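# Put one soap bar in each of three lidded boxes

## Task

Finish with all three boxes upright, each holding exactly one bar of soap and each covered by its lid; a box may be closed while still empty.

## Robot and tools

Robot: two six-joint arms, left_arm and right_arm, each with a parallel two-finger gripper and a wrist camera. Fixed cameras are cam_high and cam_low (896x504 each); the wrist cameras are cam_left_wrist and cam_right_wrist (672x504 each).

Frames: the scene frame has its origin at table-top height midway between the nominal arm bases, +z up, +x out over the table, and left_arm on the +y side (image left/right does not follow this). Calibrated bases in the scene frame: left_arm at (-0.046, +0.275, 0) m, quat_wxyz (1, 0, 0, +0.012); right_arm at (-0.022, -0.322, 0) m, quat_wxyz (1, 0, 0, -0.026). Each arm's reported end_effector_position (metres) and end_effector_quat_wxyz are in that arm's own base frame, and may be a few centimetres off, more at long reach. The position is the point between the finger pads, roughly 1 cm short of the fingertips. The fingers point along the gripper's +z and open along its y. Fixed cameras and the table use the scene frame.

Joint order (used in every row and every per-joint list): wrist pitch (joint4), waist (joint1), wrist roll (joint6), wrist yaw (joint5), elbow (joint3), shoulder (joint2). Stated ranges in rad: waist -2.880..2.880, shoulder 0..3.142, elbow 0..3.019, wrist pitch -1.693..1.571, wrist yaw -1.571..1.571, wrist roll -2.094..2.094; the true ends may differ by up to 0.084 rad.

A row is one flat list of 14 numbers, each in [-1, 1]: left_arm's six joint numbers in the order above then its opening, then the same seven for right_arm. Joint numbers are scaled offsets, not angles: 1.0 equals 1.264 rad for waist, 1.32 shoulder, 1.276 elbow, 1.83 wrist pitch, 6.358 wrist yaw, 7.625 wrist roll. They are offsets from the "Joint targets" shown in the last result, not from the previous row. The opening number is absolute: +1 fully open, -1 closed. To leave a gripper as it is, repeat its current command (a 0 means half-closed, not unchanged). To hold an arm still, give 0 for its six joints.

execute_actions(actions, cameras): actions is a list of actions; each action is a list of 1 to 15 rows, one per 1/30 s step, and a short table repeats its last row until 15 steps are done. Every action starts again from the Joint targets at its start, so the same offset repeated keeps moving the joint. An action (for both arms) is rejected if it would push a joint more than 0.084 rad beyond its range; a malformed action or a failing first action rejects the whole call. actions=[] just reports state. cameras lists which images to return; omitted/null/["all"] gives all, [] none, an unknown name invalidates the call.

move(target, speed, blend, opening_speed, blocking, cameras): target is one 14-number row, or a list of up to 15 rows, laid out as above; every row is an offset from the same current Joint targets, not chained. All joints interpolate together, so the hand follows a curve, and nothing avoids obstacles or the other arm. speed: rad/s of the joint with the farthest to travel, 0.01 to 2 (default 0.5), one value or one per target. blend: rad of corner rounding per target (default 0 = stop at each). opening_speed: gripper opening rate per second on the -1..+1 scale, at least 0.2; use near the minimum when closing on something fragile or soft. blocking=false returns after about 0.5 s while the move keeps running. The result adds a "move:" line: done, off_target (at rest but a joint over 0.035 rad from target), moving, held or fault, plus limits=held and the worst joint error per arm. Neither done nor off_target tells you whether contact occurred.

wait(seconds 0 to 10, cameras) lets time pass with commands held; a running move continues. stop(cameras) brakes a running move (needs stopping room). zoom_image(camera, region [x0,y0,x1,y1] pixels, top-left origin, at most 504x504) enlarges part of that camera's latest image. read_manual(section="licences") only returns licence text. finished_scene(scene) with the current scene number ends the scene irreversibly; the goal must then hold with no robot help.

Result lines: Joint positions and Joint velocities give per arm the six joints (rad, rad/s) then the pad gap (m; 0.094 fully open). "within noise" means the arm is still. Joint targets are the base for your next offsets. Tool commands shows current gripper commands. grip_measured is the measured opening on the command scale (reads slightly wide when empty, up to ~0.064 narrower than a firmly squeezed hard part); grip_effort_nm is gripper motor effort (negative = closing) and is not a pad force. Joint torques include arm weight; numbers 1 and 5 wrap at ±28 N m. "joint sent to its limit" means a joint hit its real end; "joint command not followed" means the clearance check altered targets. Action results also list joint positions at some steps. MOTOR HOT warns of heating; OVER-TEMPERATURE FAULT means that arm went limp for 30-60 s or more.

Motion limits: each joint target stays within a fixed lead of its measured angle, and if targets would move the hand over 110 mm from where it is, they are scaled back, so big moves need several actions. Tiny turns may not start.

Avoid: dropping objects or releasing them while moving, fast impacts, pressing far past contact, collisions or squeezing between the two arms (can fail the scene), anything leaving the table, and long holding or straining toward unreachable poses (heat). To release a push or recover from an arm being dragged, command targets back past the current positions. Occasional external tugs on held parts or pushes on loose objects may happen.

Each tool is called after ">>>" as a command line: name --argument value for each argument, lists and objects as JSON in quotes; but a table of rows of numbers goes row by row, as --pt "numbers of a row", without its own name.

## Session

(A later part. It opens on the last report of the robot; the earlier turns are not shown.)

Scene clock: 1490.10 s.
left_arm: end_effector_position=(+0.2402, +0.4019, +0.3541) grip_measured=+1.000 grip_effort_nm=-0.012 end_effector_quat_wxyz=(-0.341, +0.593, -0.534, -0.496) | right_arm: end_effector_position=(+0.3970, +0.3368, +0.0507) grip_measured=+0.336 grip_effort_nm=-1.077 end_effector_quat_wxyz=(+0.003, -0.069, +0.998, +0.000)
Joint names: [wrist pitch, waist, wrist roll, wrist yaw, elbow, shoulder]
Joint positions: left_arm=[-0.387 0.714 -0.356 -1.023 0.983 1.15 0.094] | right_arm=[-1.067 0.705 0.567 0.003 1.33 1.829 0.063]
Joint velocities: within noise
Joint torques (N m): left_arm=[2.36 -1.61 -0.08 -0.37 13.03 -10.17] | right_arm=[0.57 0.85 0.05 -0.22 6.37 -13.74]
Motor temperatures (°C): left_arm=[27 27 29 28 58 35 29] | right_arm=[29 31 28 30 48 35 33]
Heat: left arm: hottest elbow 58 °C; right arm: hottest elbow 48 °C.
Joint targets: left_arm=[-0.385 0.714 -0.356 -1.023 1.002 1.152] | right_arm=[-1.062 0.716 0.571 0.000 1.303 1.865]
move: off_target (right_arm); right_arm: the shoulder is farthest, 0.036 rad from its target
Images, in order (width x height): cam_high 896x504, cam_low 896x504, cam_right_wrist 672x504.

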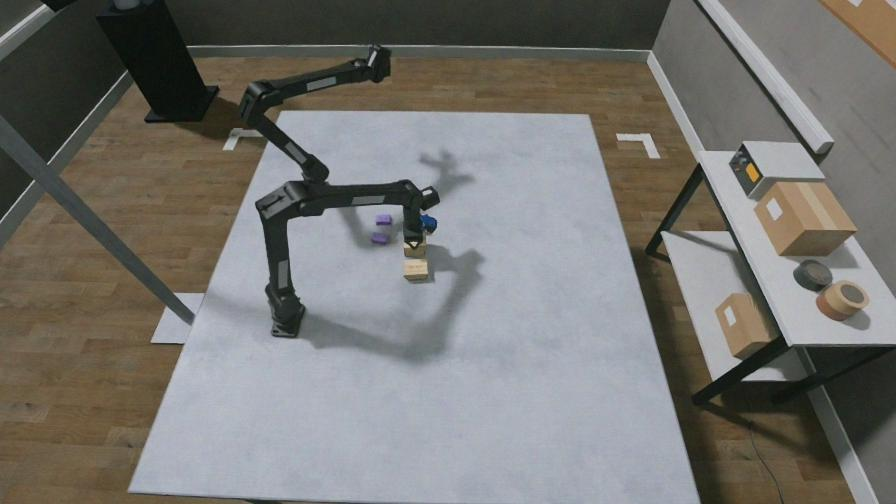

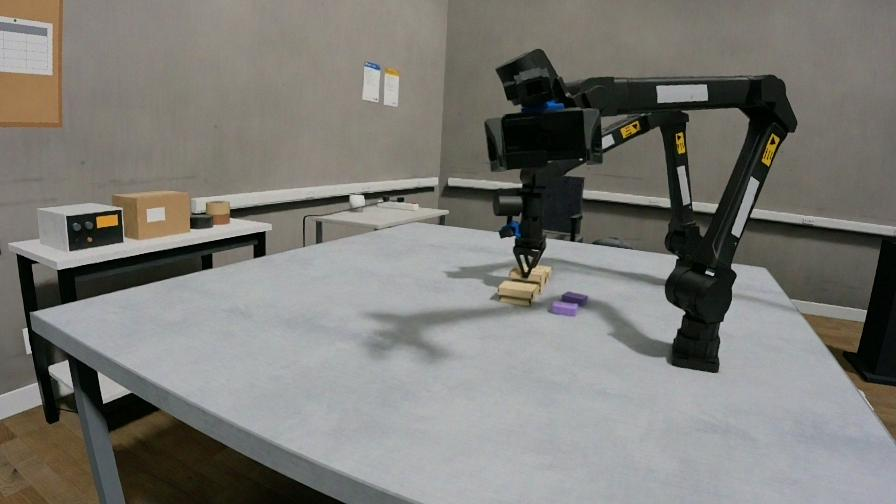

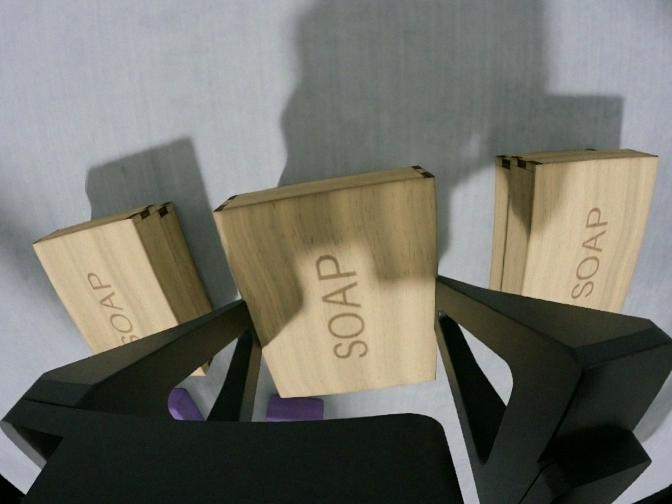

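>>> move --target '[0,0,0,0,0,0,1,0,-0.022,0,0,0,0.002,0.15]' --speed 0.03 --cameras '[]'

>>> move --target '[0,0,0,0,0,0,1,0,0,0,0,-0.006,-0.002,0.15]' --speed 0.03 --cameras '[]'

>>> move --target '[0,0,0,0,0,0,1,0,0.022,0,0,0,0,0.15]' --speed 0.03 --cameras '["cam_high","cam_low","cam_right_wrist"]'

>>> zoom_image --camera "cam_low" --region '[495, 255, 555, 305]'

>>> zoom_image --camera "cam_high" --region '[390, 215, 450, 269]'

Scene clock: 1505.20 s.
left_arm: end_effector_position=(+0.2402, +0.4019, +0.3541) grip_measured=+1.000 grip_effort_nm=-0.007 end_effector_quat_wxyz=(-0.341, +0.593, -0.534, -0.496) | right_arm: end_effector_position=(+0.3986, +0.3349, +0.0507) grip_measured=+0.336 grip_effort_nm=-1.077 end_effector_quat_wxyz=(+0.003, -0.067, +0.998, +0.001)
Joint names: [wrist pitch, waist, wrist roll, wrist yaw, elbow, shoulder]
Joint positions: left_arm=[-0.387 0.714 -0.356 -1.023 0.983 1.15 0.094] | right_arm=[-1.067 0.7 0.567 0.002 1.33 1.829 0.063]
Joint velocities: within noise
Joint torques (N m): left_arm=[2.36 -1.55 -0.08 -0.37 13.03 -10.17] | right_arm=[0.55 -1.08 0.05 -0.2 6.35 -13.51]
Motor temperatures (°C): left_arm=[27 27 29 28 58 35 29] | right_arm=[29 31 28 30 47 35 33]
Heat: left arm: hottest elbow 58 °C; right arm: hottest elbow 47 °C.
Joint targets: left_arm=[-0.385 0.714 -0.356 -1.023 1.002 1.152] | right_arm=[-1.062 0.688 0.571 0.000 1.303 1.867]
move: off_target (right_arm); right_arm: the shoulder is farthest, 0.039 rad from its target
No camera images: "cameras" was empty.

Scene clock: 1505.90 s.
left_arm: end_effector_position=(+0.2402, +0.4019, +0.3541) grip_measured=+1.000 grip_effort_nm=-0.002 end_effector_quat_wxyz=(-0.341, +0.593, -0.534, -0.496) | right_arm: end_effector_position=(+0.3984, +0.3348, +0.0506) grip_measured=+0.336 grip_effort_nm=-1.072 end_effector_quat_wxyz=(+0.002, -0.067, +0.998, +0.001)
Joint names: [wrist pitch, waist, wrist roll, wrist yaw, elbow, shoulder]
Joint positions: left_arm=[-0.387 0.714 -0.356 -1.023 0.983 1.15 0.094] | right_arm=[-1.067 0.7 0.567 0.002 1.329 1.829 0.063]
Joint velocities: within noise
Joint torques (N m): left_arm=[2.36 -1.61 -0.08 -0.37 13.01 -10.11] | right_arm=[0.55 -1.03 0.05 -0.18 5.76 -13.74]
Motor temperatures (°C): left_arm=[27 27 29 28 58 35 29] | right_arm=[29 31 28 30 47 35 33]
Heat: left arm: hottest elbow 58 °C; right arm: hottest elbow 47 °C.
Joint targets: left_arm=[-0.385 0.714 -0.356 -1.023 1.002 1.152] | right_arm=[-1.062 0.688 0.571 0.000 1.296 1.865]
move: off_target (right_arm); right_arm: the shoulder is farthest, 0.036 rad from its target
No camera images: "cameras" was empty.

Scene clock: 1507.03 s.
left_arm: end_effector_position=(+0.2402, +0.4019, +0.3541) grip_measured=+1.000 grip_effort_nm=-0.002 end_effector_quat_wxyz=(-0.341, +0.593, -0.534, -0.496) | right_arm: end_effector_position=(+0.3969, +0.3367, +0.0506) grip_measured=+0.336 grip_effort_nm=-1.072 end_effector_quat_wxyz=(+0.003, -0.069, +0.998, +0.000)
Joint names: [wrist pitch, waist, wrist roll, wrist yaw, elbow, shoulder]
Joint positions: left_arm=[-0.387 0.714 -0.356 -1.023 0.983 1.15 0.094] | right_arm=[-1.067 0.705 0.567 0.003 1.329 1.829 0.063]
Joint velocities: within noise
Joint torques (N m): left_arm=[2.35 -1.55 -0.08 -0.37 13.01 -10.11] | right_arm=[0.57 1.32 0.05 -0.21 5.78 -13.74]
Motor temperatures (°C): left_arm=[27 27 29 28 58 35 29] | right_arm=[29 31 28 30 47 35 33]
Heat: left arm: hottest elbow 58 °C; right arm: hottest elbow 47 °C.
Joint targets: left_arm=[-0.385 0.714 -0.356 -1.023 1.002 1.152] | right_arm=[-1.062 0.716 0.571 0.001 1.296 1.865]
move: off_target (right_arm); right_arm: the shoulder is farthest, 0.036 rad from its target
Images, in order (width x height): cam_high 896x504, cam_low 896x504, cam_right_wrist 672x504.

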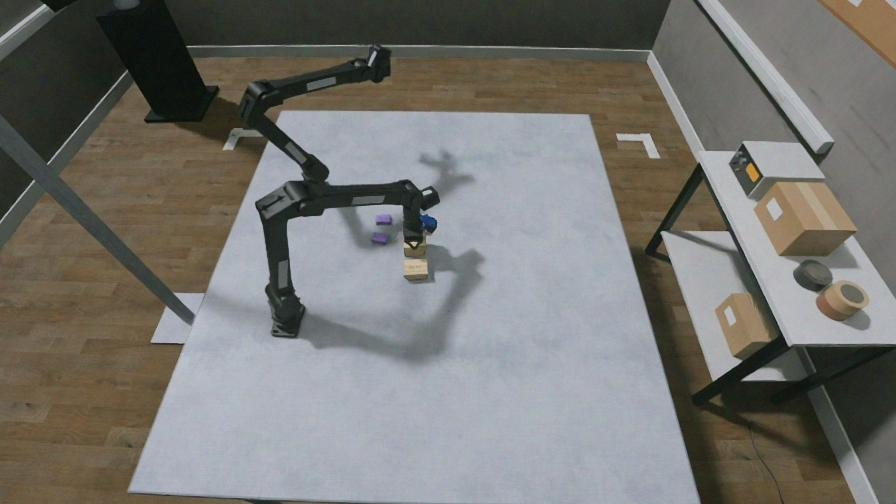

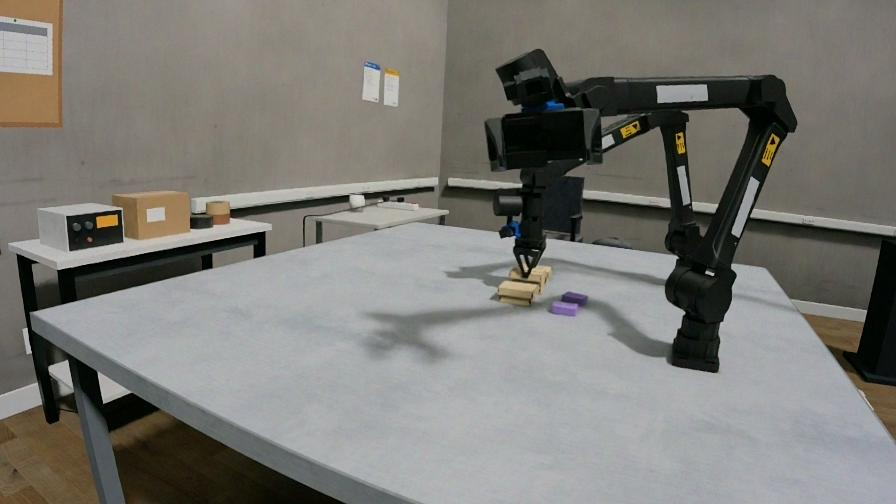

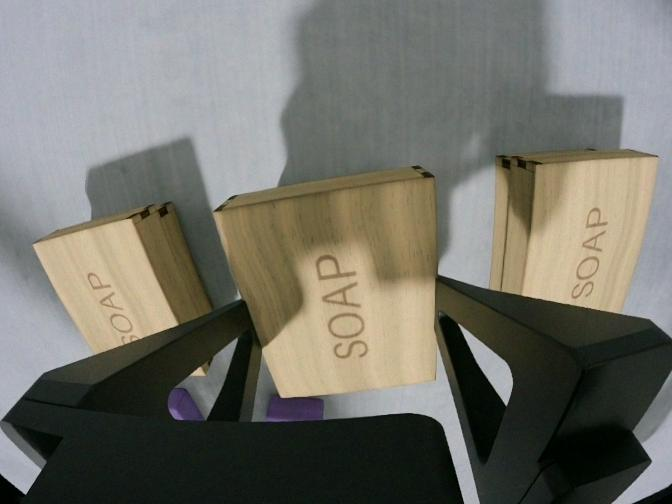

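Scaled by 8.400 from the camera's 896x504 image, which has a finer 1280x720 frame.

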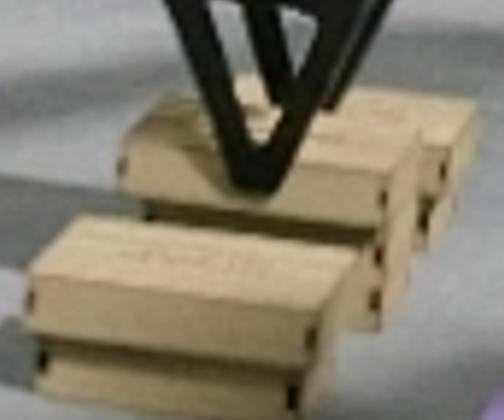

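Scaled by 8.400 from the camera's 896x504 image, which has a finer 1280x720 frame.

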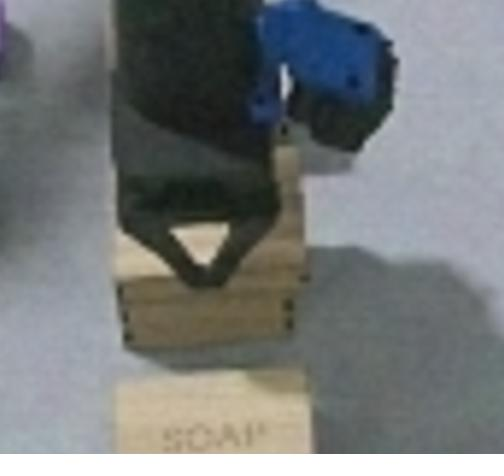

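>>> move --pt "0 0 0 0 0 0 1 -0.008 0 0 0 0.012 -0.036 0.15" --pt "0 0 0 0 0 0 1 -0.011 -0.001 0 0 0.0105 -0.036 0.15" --pt "0 0 0 0 0 0 1 -0.011 -0.001 0 0 -0.0005 -0.036 0.15" --pt "0 0 0 0 0 0 1 -0.002 -0.001 0 0 0.0 -0.002 0.15" --speed 0.06 --cameras '["cam_high","cam_low"]'

>>> zoom_image --camera "cam_high" --region '[390, 215, 450, 269]'

>>> move --target '[0,0,0,0,0,0,1,0,-0.022,0,0,0,0,0.15]' --speed 0.03 --cameras '["cam_high","cam_low"]'

>>> zoom_image --camera "cam_high" --region '[390, 215, 450, 269]'

>>> zoom_image --camera "cam_low" --region '[495, 255, 555, 305]'

Scene clock: 1530.73 s.
left_arm: end_effector_position=(+0.2402, +0.4019, +0.3541) grip_measured=+1.000 grip_effort_nm=-0.017 end_effector_quat_wxyz=(-0.341, +0.593, -0.534, -0.496) | right_arm: end_effector_position=(+0.3926, +0.3342, +0.0510) grip_measured=+0.336 grip_effort_nm=-1.077 end_effector_quat_wxyz=(+0.000, -0.070, +0.998, -0.002)
Joint names: [wrist pitch, waist, wrist roll, wrist yaw, elbow, shoulder]
Joint positions: left_arm=[-0.387 0.714 -0.356 -1.023 0.983 1.15 0.094] | right_arm=[-1.07 0.707 0.567 0.003 1.319 1.821 0.063]
Joint velocities: within noise
Joint torques (N m): left_arm=[2.35 -1.61 -0.08 -0.37 13.01 -10.17] | right_arm=[0.53 0.79 0.05 -0.24 6.64 -13.22]
Motor temperatures (°C): left_arm=[27 27 29 28 59 35 29] | right_arm=[29 31 28 30 46 35 33]
Heat: left arm: hottest elbow 59 °C; right arm: hottest elbow 46 °C.
Joint targets: left_arm=[-0.385 0.714 -0.356 -1.023 1.002 1.152] | right_arm=[-1.066 0.715 0.571 0.001 1.296 1.862]
move: off_target (right_arm); right_arm: the shoulder is farthest, 0.042 rad from its target
Images, in order (width x height): cam_high 896x504, cam_low 896x504.

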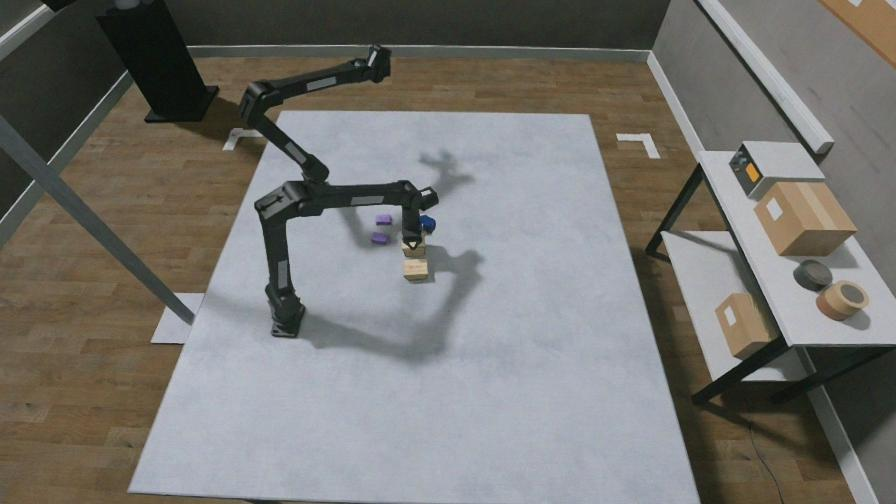

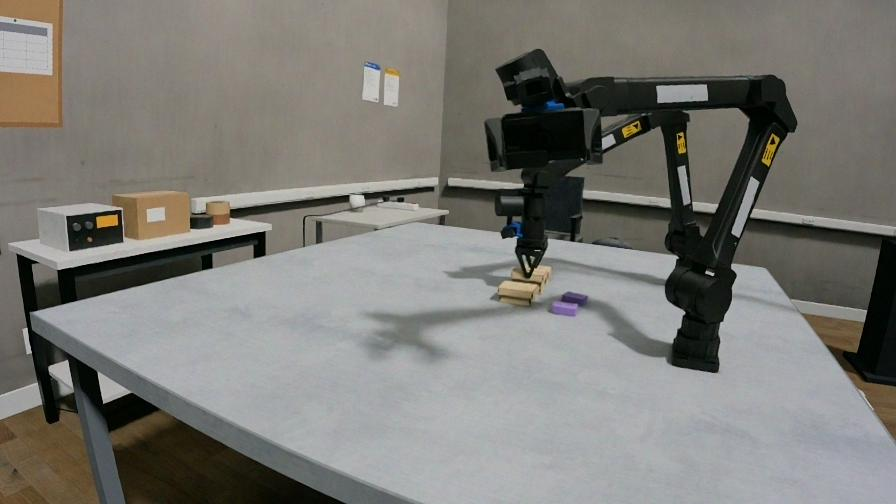

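Scaled by 8.400 from the camera's 896x504 image, which has a finer 1280x720 frame.

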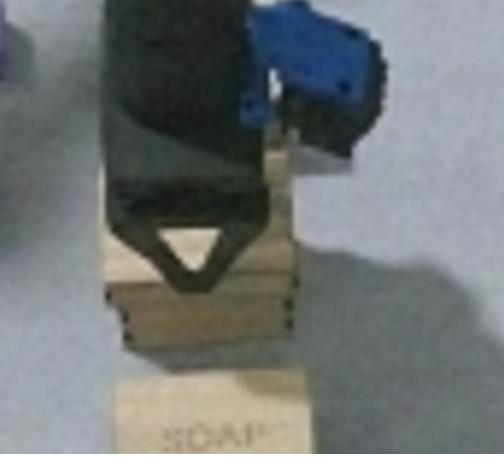

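Scene clock: 1531.87 s.
left_arm: end_effector_position=(+0.2402, +0.4019, +0.3541) grip_measured=+1.000 grip_effort_nm=-0.007 end_effector_quat_wxyz=(-0.341, +0.593, -0.534, -0.496) | right_arm: end_effector_position=(+0.3947, +0.3318, +0.0510) grip_measured=+0.336 grip_effort_nm=-1.077 end_effector_quat_wxyz=(+0.000, -0.067, +0.998, -0.001)
Joint names: [wrist pitch, waist, wrist roll, wrist yaw, elbow, shoulder]
Joint positions: left_arm=[-0.387 0.714 -0.356 -1.023 0.983 1.15 0.094] | right_arm=[-1.07 0.7 0.567 0.001 1.319 1.821 0.063]
Joint velocities: within noise
Joint torques (N m): left_arm=[2.37 -1.55 -0.08 -0.37 13.01 -10.17] | right_arm=[0.55 -1.55 0.05 -0.15 6.64 -13.27]
Motor temperatures (°C): left_arm=[27 27 29 28 59 35 29] | right_arm=[29 31 28 30 46 35 33]
Heat: left arm: hottest elbow 59 °C; right arm: hottest elbow 46 °C.
Joint targets: left_arm=[-0.385 0.714 -0.356 -1.023 1.002 1.152] | right_arm=[-1.066 0.687 0.571 0.000 1.296 1.862]
move: off_target (right_arm); right_arm: the shoulder is farthest, 0.041 rad from its target
Images, in order (width x height): cam_high 896x504, cam_low 896x504.

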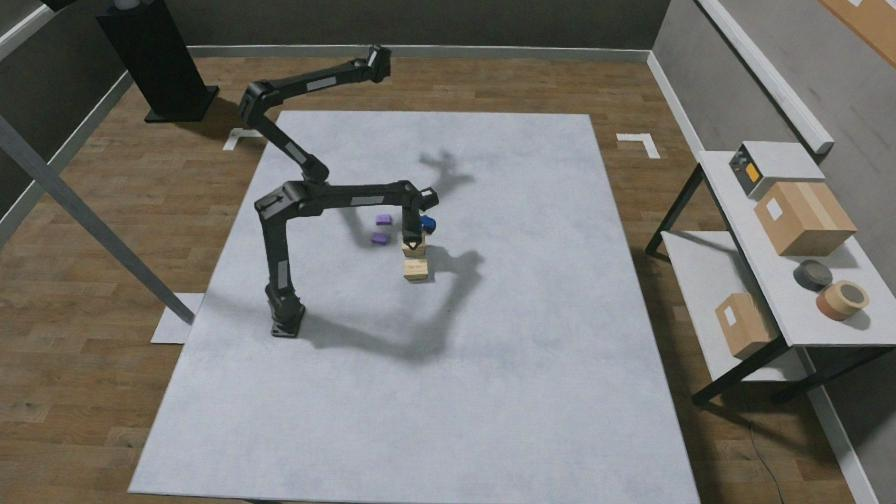

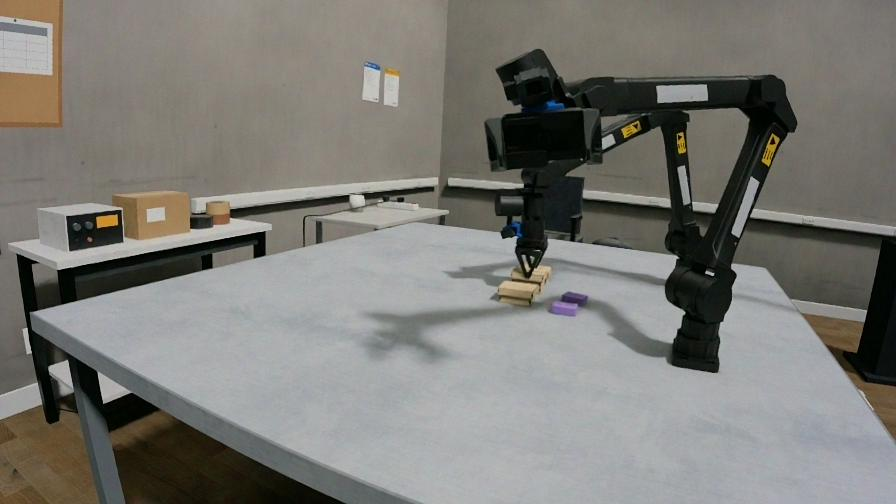

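Scaled by 8.400 from the camera's 896x504 image, which has a finer 1280x720 frame.

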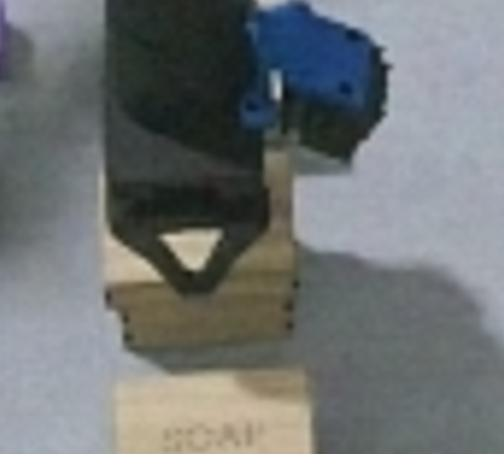

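Scaled by 8.400 from the camera's 896x504 image, which has a finer 1280x720 frame.

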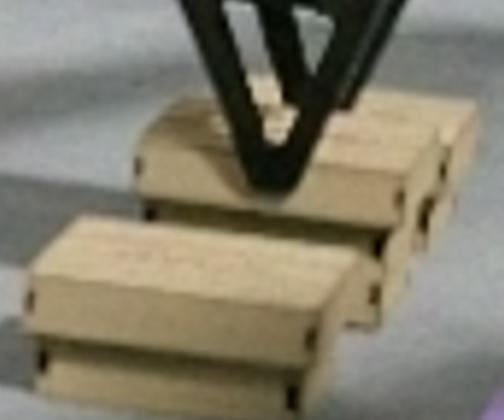

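>>> move --pt "0 0 0 0 0 0 1 -0.008 0 0 0 0.02 -0.036 0.15" --pt "0 0 0 0 0 0 1 -0.008 0 0 0 0.0625 -0.036 0.15" --pt "0 0 0 0 0 0 1 -0.008 0 0 0 0.018 -0.02 0.15" --pt "0 0 0 0 0 0 1 0 0 0 0 0.018 0 0.15" --speed 0.06 --cameras '["cam_high","cam_low"]'

>>> zoom_image --camera "cam_high" --region '[390, 215, 450, 269]'

>>> move --target '[0,0,0,0,0,0,1,0,0.022,0,0,0,0,0.15]' --speed 0.03 --cameras '["cam_high","cam_right_wrist"]'

>>> zoom_image --camera "cam_high" --region '[390, 215, 450, 269]'

>>> zoom_image --camera "cam_right_wrist" --region '[190, 140, 460, 300]'

Scene clock: 1556.23 s.
left_arm: end_effector_position=(+0.2402, +0.4019, +0.3541) grip_measured=+1.000 grip_effort_nm=-0.007 end_effector_quat_wxyz=(-0.341, +0.593, -0.534, -0.496) | right_arm: end_effector_position=(+0.3952, +0.3287, +0.0427) grip_measured=+0.336 grip_effort_nm=-1.072 end_effector_quat_wxyz=(-0.008, -0.064, +0.998, -0.006)
Joint names: [wrist pitch, waist, wrist roll, wrist yaw, elbow, shoulder]
Joint positions: left_arm=[-0.387 0.714 -0.356 -1.023 0.983 1.15 0.094] | right_arm=[-1.073 0.695 0.567 0.001 1.32 1.838 0.063]
Joint velocities: within noise
Joint torques (N m): left_arm=[2.36 -1.55 -0.08 -0.37 13.01 -10.17] | right_arm=[0.59 -0.67 0.05 -0.14 8.36 -14.68]
Motor temperatures (°C): left_arm=[27 27 29 28 59 35 29] | right_arm=[29 31 28 30 46 35 33]
Heat: left arm: hottest elbow 59 °C; right arm: hottest elbow 46 °C.
Joint targets: left_arm=[-0.385 0.714 -0.356 -1.023 1.002 1.152] | right_arm=[-1.066 0.687 0.571 0.000 1.319 1.862]
move: done
Images, in order (width x height): cam_high 896x504, cam_low 896x504.

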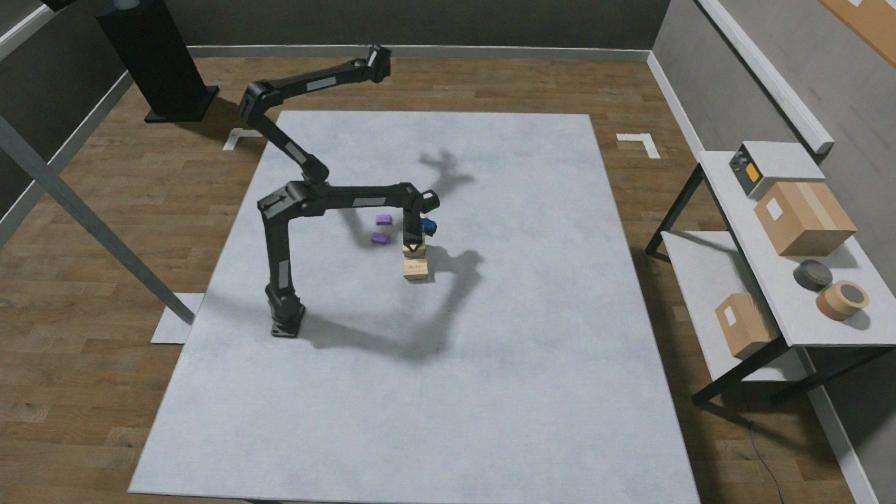

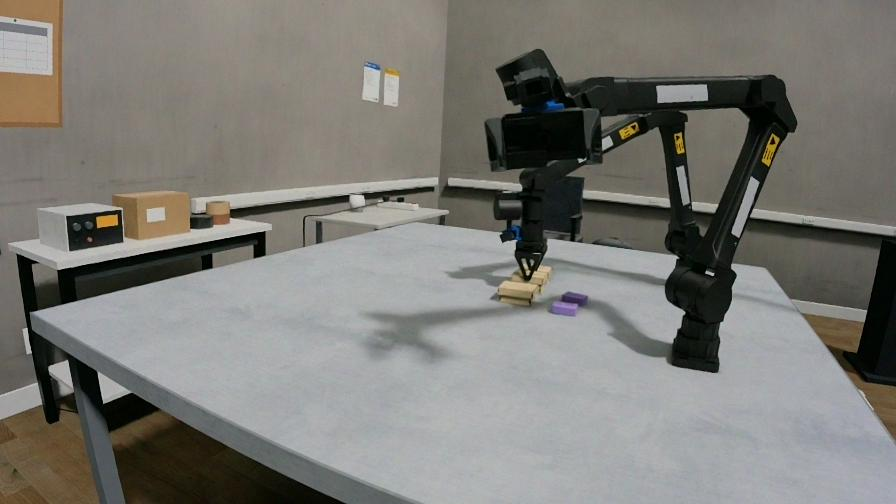

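Scaled by 8.400 from the camera's 896x504 image, which has a finer 1280x720 frame.

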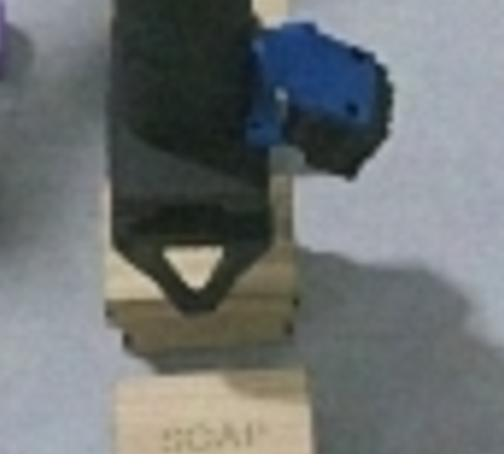

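Scene clock: 1557.53 s.
left_arm: end_effector_position=(+0.2402, +0.4019, +0.3541) grip_measured=+1.000 grip_effort_nm=-0.002 end_effector_quat_wxyz=(-0.341, +0.593, -0.534, -0.496) | right_arm: end_effector_position=(+0.3913, +0.3333, +0.0427) grip_measured=+0.336 grip_effort_nm=-1.072 end_effector_quat_wxyz=(-0.008, -0.070, +0.998, -0.007)
Joint names: [wrist pitch, waist, wrist roll, wrist yaw, elbow, shoulder]
Joint positions: left_arm=[-0.387 0.714 -0.356 -1.023 0.983 1.15 0.094] | right_arm=[-1.073 0.707 0.567 0.001 1.32 1.838 0.063]
Joint velocities: within noise
Joint torques (N m): left_arm=[2.36 -1.55 -0.08 -0.37 13.01 -10.17] | right_arm=[0.59 0.79 0.05 -0.14 8.36 -14.74]
Motor temperatures (°C): left_arm=[27 27 29 28 59 35 29] | right_arm=[29 31 28 30 46 35 33]
Heat: left arm: hottest elbow 59 °C; right arm: hottest elbow 46 °C.
Joint targets: left_arm=[-0.385 0.714 -0.356 -1.023 1.002 1.152] | right_arm=[-1.066 0.715 0.571 0.000 1.319 1.862]
move: done
Images, in order (width x height): cam_high 896x504, cam_right_wrist 672x504.

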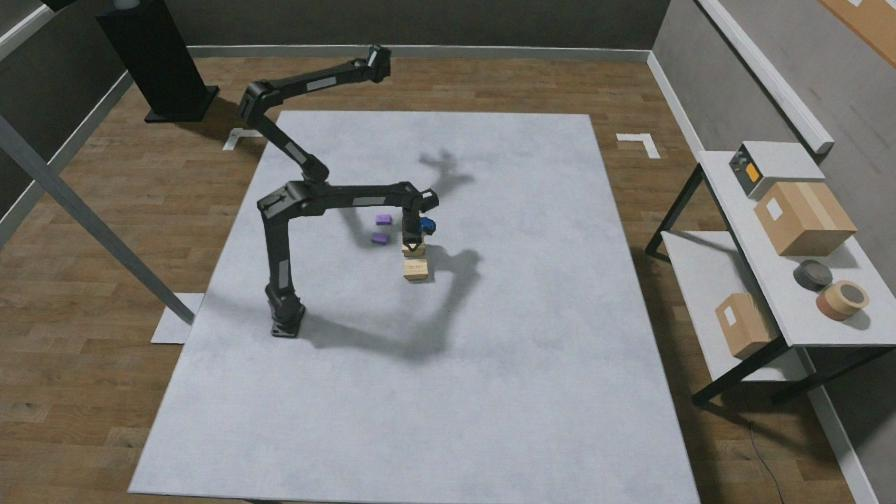

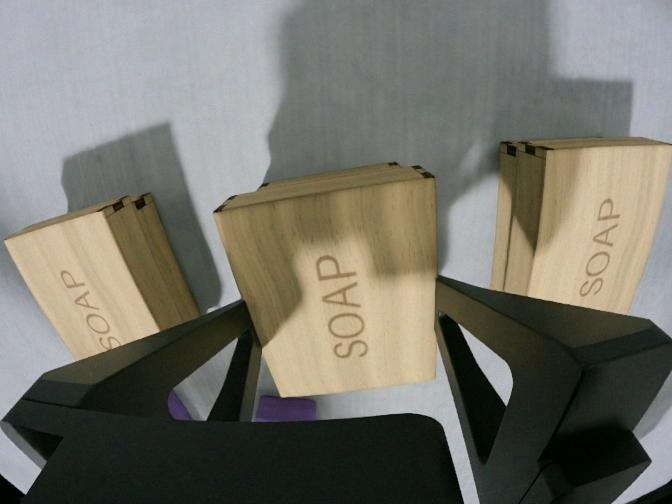

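Scaled by 8.400 from the camera's 896x504 image, which has a finer 1280x720 frame.

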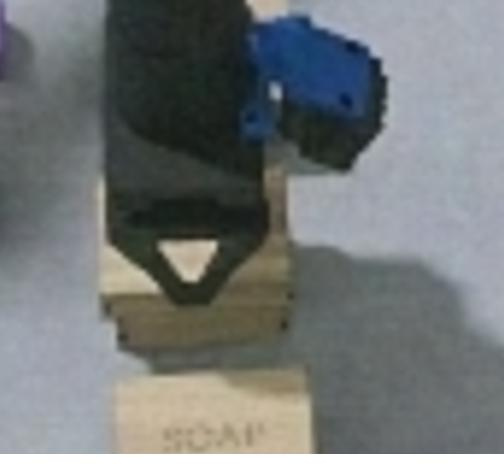

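Scaled by 1.867 from the camera's 672x504 image, which has a finer 960x720 frame.

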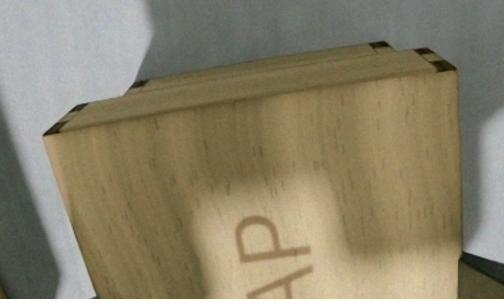

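>>> move --pt "0 0 0 0 0 0 1 0.009 -0.005 0 0 -0.0095 0.009 0.15" --speed 0.06 --cameras '["cam_high","cam_low","cam_right_wrist"]'

>>> zoom_image --camera "cam_low" --region '[495, 255, 555, 305]'

Scene clock: 1567.20 s.
left_arm: end_effector_position=(+0.2402, +0.4019, +0.3541) grip_measured=+1.000 grip_effort_nm=-0.007 end_effector_quat_wxyz=(-0.341, +0.593, -0.534, -0.496) | right_arm: end_effector_position=(+0.3930, +0.3348, +0.0372) grip_measured=+0.336 grip_effort_nm=-1.077 end_effector_quat_wxyz=(-0.007, -0.070, +0.998, -0.006)
Joint names: [wrist pitch, waist, wrist roll, wrist yaw, elbow, shoulder]
Joint positions: left_arm=[-0.387 0.714 -0.356 -1.023 0.983 1.15 0.094] | right_arm=[-1.06 0.707 0.567 0.001 1.32 1.849 0.063]
Joint velocities: within noise
Joint torques (N m): left_arm=[2.36 -1.55 -0.08 -0.37 13.01 -10.11] | right_arm=[0.75 0.26 0.05 -0.13 7.28 -14.74]
Motor temperatures (°C): left_arm=[27 27 29 28 59 35 29] | right_arm=[29 31 28 30 47 35 33]
Heat: left arm: hottest elbow 59 °C; right arm: hottest elbow 47 °C.
Joint targets: left_arm=[-0.385 0.714 -0.356 -1.023 1.002 1.152] | right_arm=[-1.049 0.708 0.571 0.000 1.307 1.874]
move: done
Images, in order (width x height): cam_high 896x504, cam_low 896x504, cam_right_wrist 672x504.

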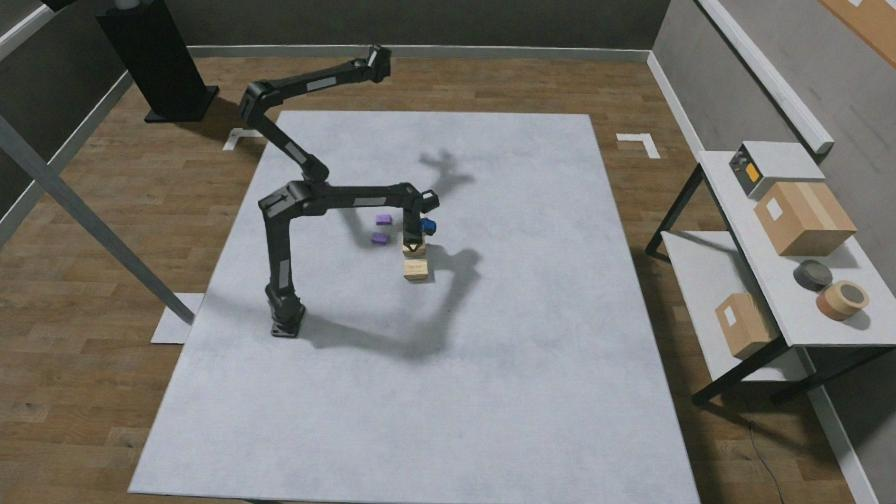

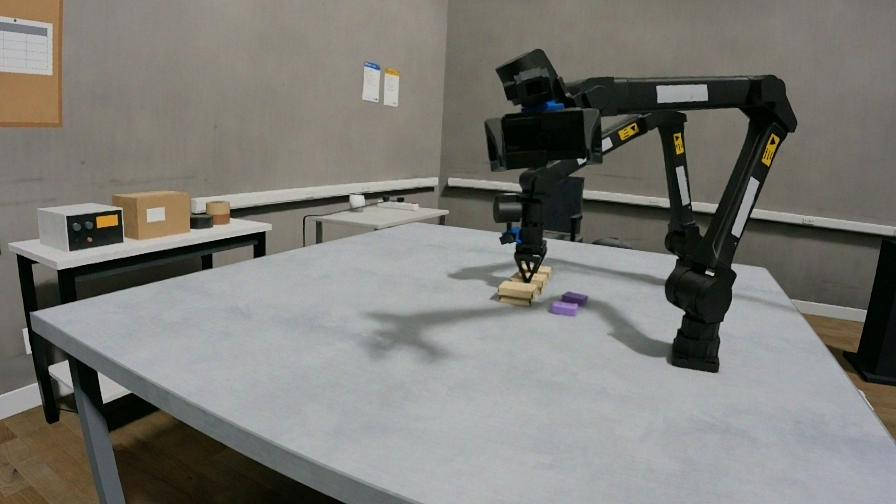

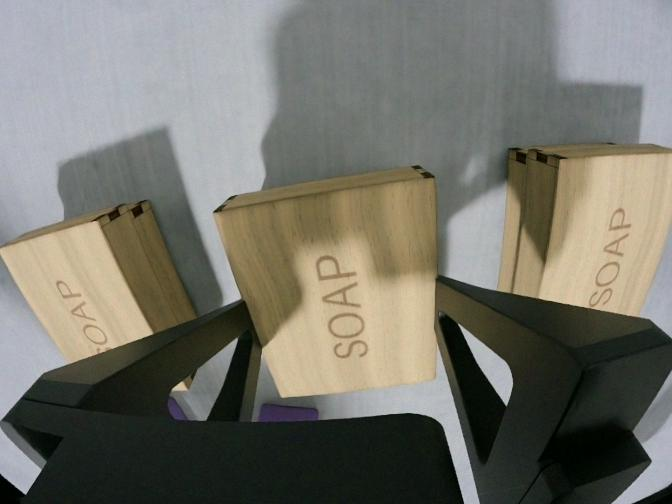

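Scaled by 8.400 from the camera's 896x504 image, which has a finer 1280x720 frame.

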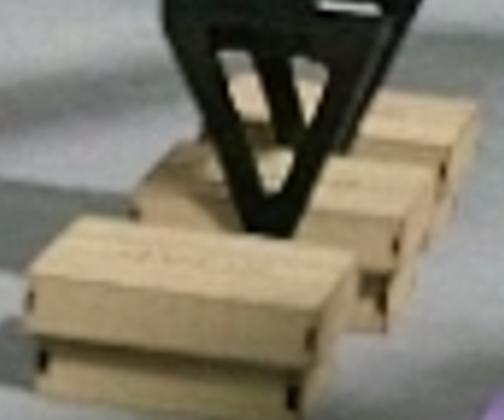

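>>> move --pt "0 0 0 0 0 0 1 0 0 0 0 0.003 -0.004 0.62" --opening_speed 0.4 --speed 0.06 --cameras '[]'

>>> move --pt "0 0 0 0 0 0 1 -0.025 0 0 0 0.004 -0.065 0.62" --pt "0 0 0 0 0 0 1 -0.06 0 0 0 0.06 -0.12 0.75" --pt "0 0 0 0 0 0 1 -0.1126 0.0941 0.0113 0 0.2275 0.0295 0.75" --speed '[0.07, 0.3, 0.5]' --cameras '["cam_high","cam_low","cam_right_wrist"]'

>>> zoom_image --camera "cam_low" --region '[495, 255, 555, 305]'

Scene clock: 1591.53 s.
left_arm: end_effector_position=(+0.2402, +0.4019, +0.3541) grip_measured=+1.000 grip_effort_nm=-0.007 end_effector_quat_wxyz=(-0.341, +0.593, -0.534, -0.496) | right_arm: end_effector_position=(+0.3933, +0.3351, +0.0372) grip_measured=+0.617 grip_effort_nm=0.046 end_effector_quat_wxyz=(-0.007, -0.070, +0.998, -0.005)
Joint names: [wrist pitch, waist, wrist roll, wrist yaw, elbow, shoulder]
Joint positions: left_arm=[-0.387 0.714 -0.356 -1.023 0.983 1.15 0.094] | right_arm=[-1.058 0.707 0.567 0.001 1.32 1.849 0.076]
Joint velocities: within noise
Joint torques (N m): left_arm=[2.36 -1.55 -0.08 -0.37 13.01 -10.17] | right_arm=[0.66 0.26 0.05 -0.14 7.61 -15.15]
Motor temperatures (°C): left_arm=[27 27 29 28 59 35 29] | right_arm=[29 31 28 30 47 36 33]
Heat: left arm: hottest elbow 59 °C; right arm: hottest elbow 47 °C.
Joint targets: left_arm=[-0.385 0.714 -0.356 -1.023 1.002 1.152] | right_arm=[-1.050 0.708 0.571 0.000 1.311 1.869]
move: done
No camera images: "cameras" was empty.

Scene clock: 1595.30 s.
left_arm: end_effector_position=(+0.2402, +0.4019, +0.3541) grip_measured=+1.000 grip_effort_nm=-0.007 end_effector_quat_wxyz=(-0.341, +0.593, -0.534, -0.496) | right_arm: end_effector_position=(+0.3768, +0.4135, +0.0928) grip_measured=+0.748 grip_effort_nm=0.051 end_effector_quat_wxyz=(-0.009, -0.094, +0.995, -0.008)
Joint names: [wrist pitch, waist, wrist roll, wrist yaw, elbow, shoulder]
Joint positions: left_arm=[-0.387 0.714 -0.356 -1.023 0.983 1.15 0.094] | right_arm=[-1.248 0.833 0.643 0 1.546 1.892 0.082]
Joint velocities: within noise
Joint torques (N m): left_arm=[2.35 -1.61 -0.08 -0.37 13.01 -10.17] | right_arm=[0.03 -0.38 0.15 -0.13 13.72 -16.97]
Motor temperatures (°C): left_arm=[27 27 29 28 59 35 29] | right_arm=[29 31 28 30 48 36 33]
Heat: left arm: hottest elbow 59 °C; right arm: hottest elbow 48 °C.
Joint targets: left_arm=[-0.385 0.714 -0.356 -1.023 1.002 1.152] | right_arm=[-1.256 0.827 0.657 0.000 1.601 1.908]
move: off_target (right_arm); target 2's new numbers were sent with right_arm's elbow 0.048 rad from that target; right_arm: the elbow is farthest, 0.055 rad from its target
Images, in order (width x height): cam_high 896x504, cam_low 896x504, cam_right_wrist 672x504.

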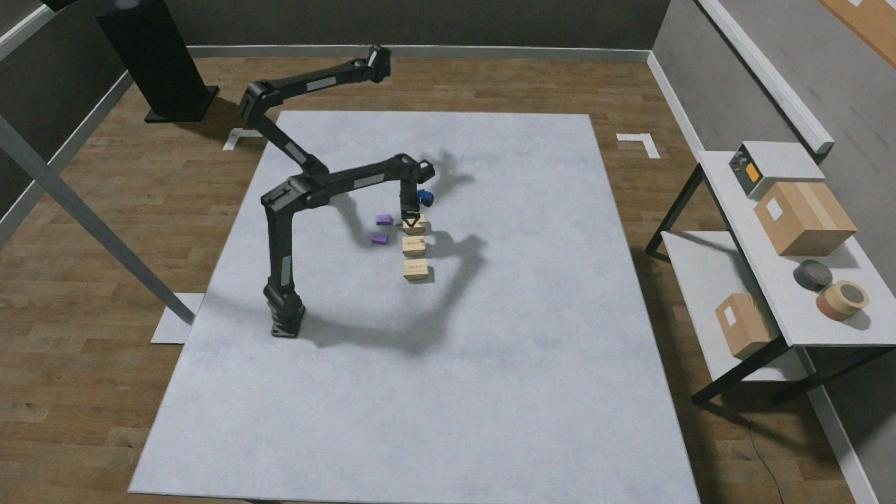

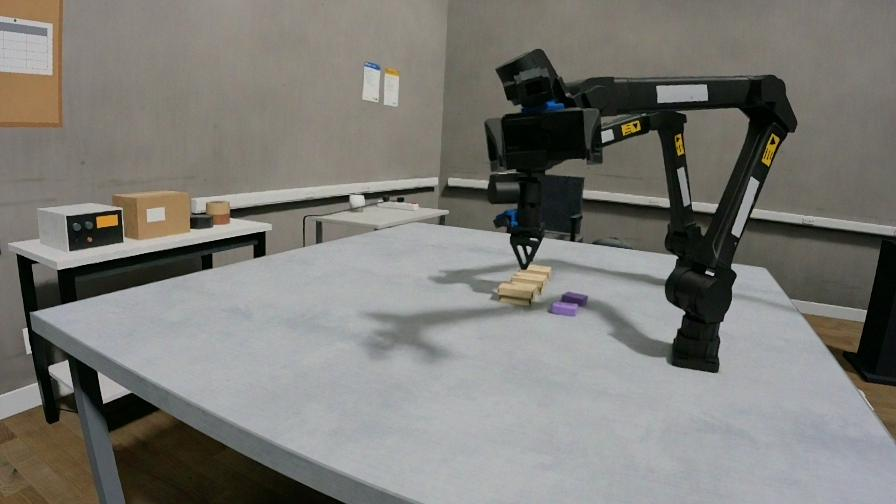

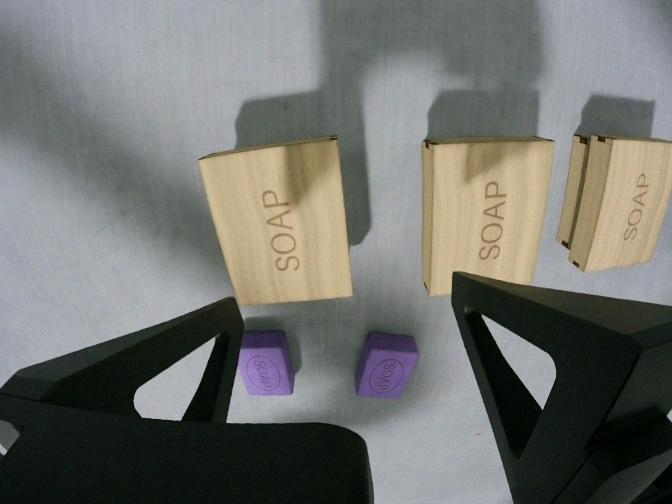

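Scaled by 8.400 from the camera's 896x504 image, which has a finer 1280x720 frame.

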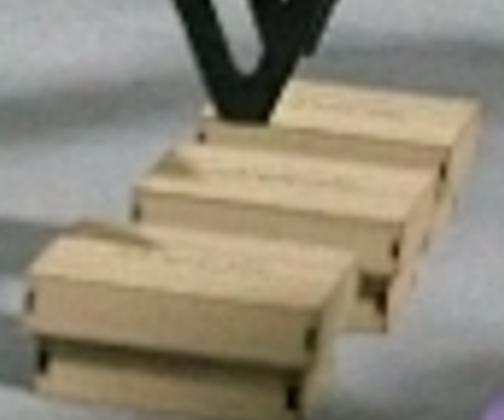

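>>> move --target '[0,0,0,0,0,0,1,0.0372,0.019,0.0058,0,0.007,0.0348,0.75]' --speed 0.3 --cameras '["cam_right_wrist"]'

Scene clock: 1621.93 s.
left_arm: end_effector_position=(+0.2402, +0.4019, +0.3541) grip_measured=+1.000 grip_effort_nm=-0.007 end_effector_quat_wxyz=(-0.341, +0.593, -0.534, -0.496) | right_arm: end_effector_position=(+0.3812, +0.4290, +0.0748) grip_measured=+0.748 grip_effort_nm=0.042 end_effector_quat_wxyz=(+0.000, -0.079, +0.997, -0.001)
Joint names: [wrist pitch, waist, wrist roll, wrist yaw, elbow, shoulder]
Joint positions: left_arm=[-0.387 0.714 -0.356 -1.023 0.983 1.15 0.094] | right_arm=[-1.196 0.845 0.688 0 1.555 1.931 0.082]
Joint velocities: within noise
Joint torques (N m): left_arm=[2.36 -1.61 -0.08 -0.37 13.01 -10.17] | right_arm=[0.69 0.67 0.14 -0.13 13.61 -16.79]
Motor temperatures (°C): left_arm=[27 27 29 28 59 35 29] | right_arm=[29 31 28 30 52 38 32]
Heat: left arm: hottest elbow 59 °C; right arm: hottest elbow 52 °C.
Joint targets: left_arm=[-0.385 0.714 -0.356 -1.023 1.002 1.152] | right_arm=[-1.187 0.851 0.702 0.000 1.610 1.954]
move: off_target (right_arm); right_arm: the elbow is farthest, 0.054 rad from its target
Images, in order (width x height): cam_right_wrist 672x504.

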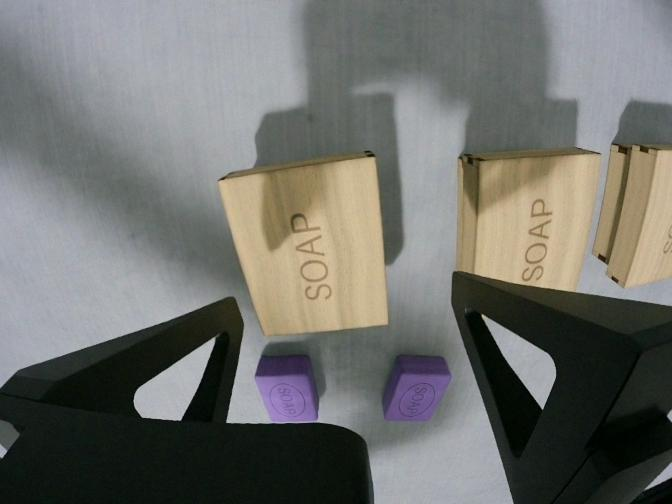

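>>> move --target '[0,0,0,0,0,0,1,0.0142,0.015,0.0022,0,0.0079,0.0284,0.75]' --speed 0.2 --cameras '["cam_right_wrist","cam_high"]'

>>> zoom_image --camera "cam_high" --region '[390, 195, 450, 249]'

Scene clock: 1660.30 s.
left_arm: end_effector_position=(+0.2402, +0.4019, +0.3541) grip_measured=+1.000 grip_effort_nm=-0.012 end_effector_quat_wxyz=(-0.341, +0.593, -0.534, -0.496) | right_arm: end_effector_position=(+0.3775, +0.4422, +0.0580) grip_measured=+0.748 grip_effort_nm=0.056 end_effector_quat_wxyz=(-0.001, -0.080, +0.997, -0.001)
Joint names: [wrist pitch, waist, wrist roll, wrist yaw, elbow, shoulder]
Joint positions: left_arm=[-0.387 0.714 -0.356 -1.023 0.983 1.15 0.094] | right_arm=[-1.17 0.865 0.704 0 1.564 1.967 0.082]
Joint velocities: within noise
Joint torques (N m): left_arm=[2.35 -1.61 -0.08 -0.37 13.01 -10.17] | right_arm=[0.68 0.56 0.15 -0.13 13.57 -17.08]
Motor temperatures (°C): left_arm=[27 27 29 28 60 35 29] | right_arm=[29 31 28 30 59 36 31]
Heat: left arm: hottest elbow 60 °C; right arm: hottest elbow 59 °C.
Joint targets: left_arm=[-0.385 0.714 -0.356 -1.023 1.002 1.152] | right_arm=[-1.161 0.870 0.718 0.000 1.620 1.991]
move: off_target (right_arm); right_arm: the elbow is farthest, 0.056 rad from its target
Images, in order (width x height): cam_high 896x504, cam_right_wrist 672x504.

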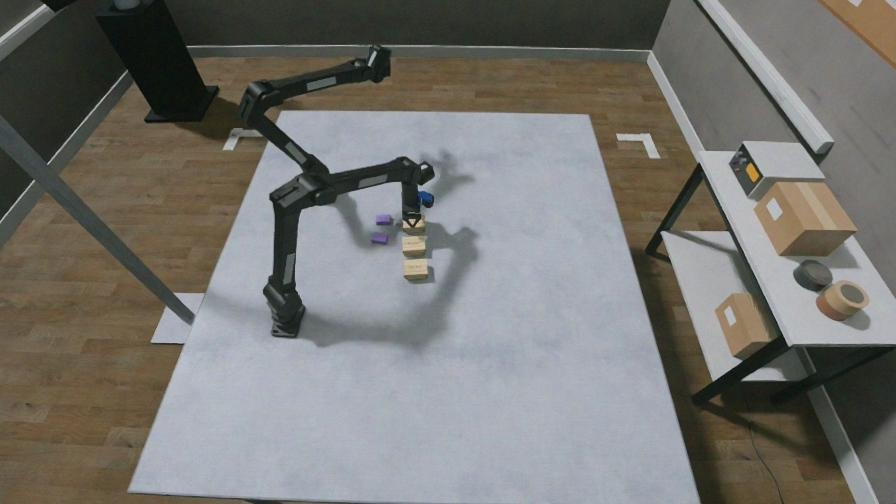

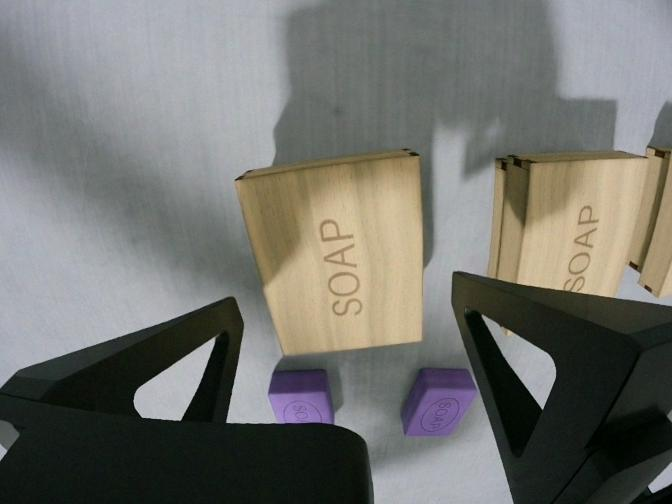

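Scaled by 8.400 from the camera's 896x504 image, which has a finer 1280x720 frame.

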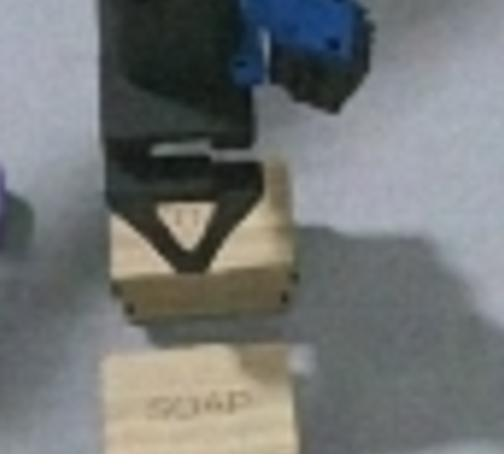

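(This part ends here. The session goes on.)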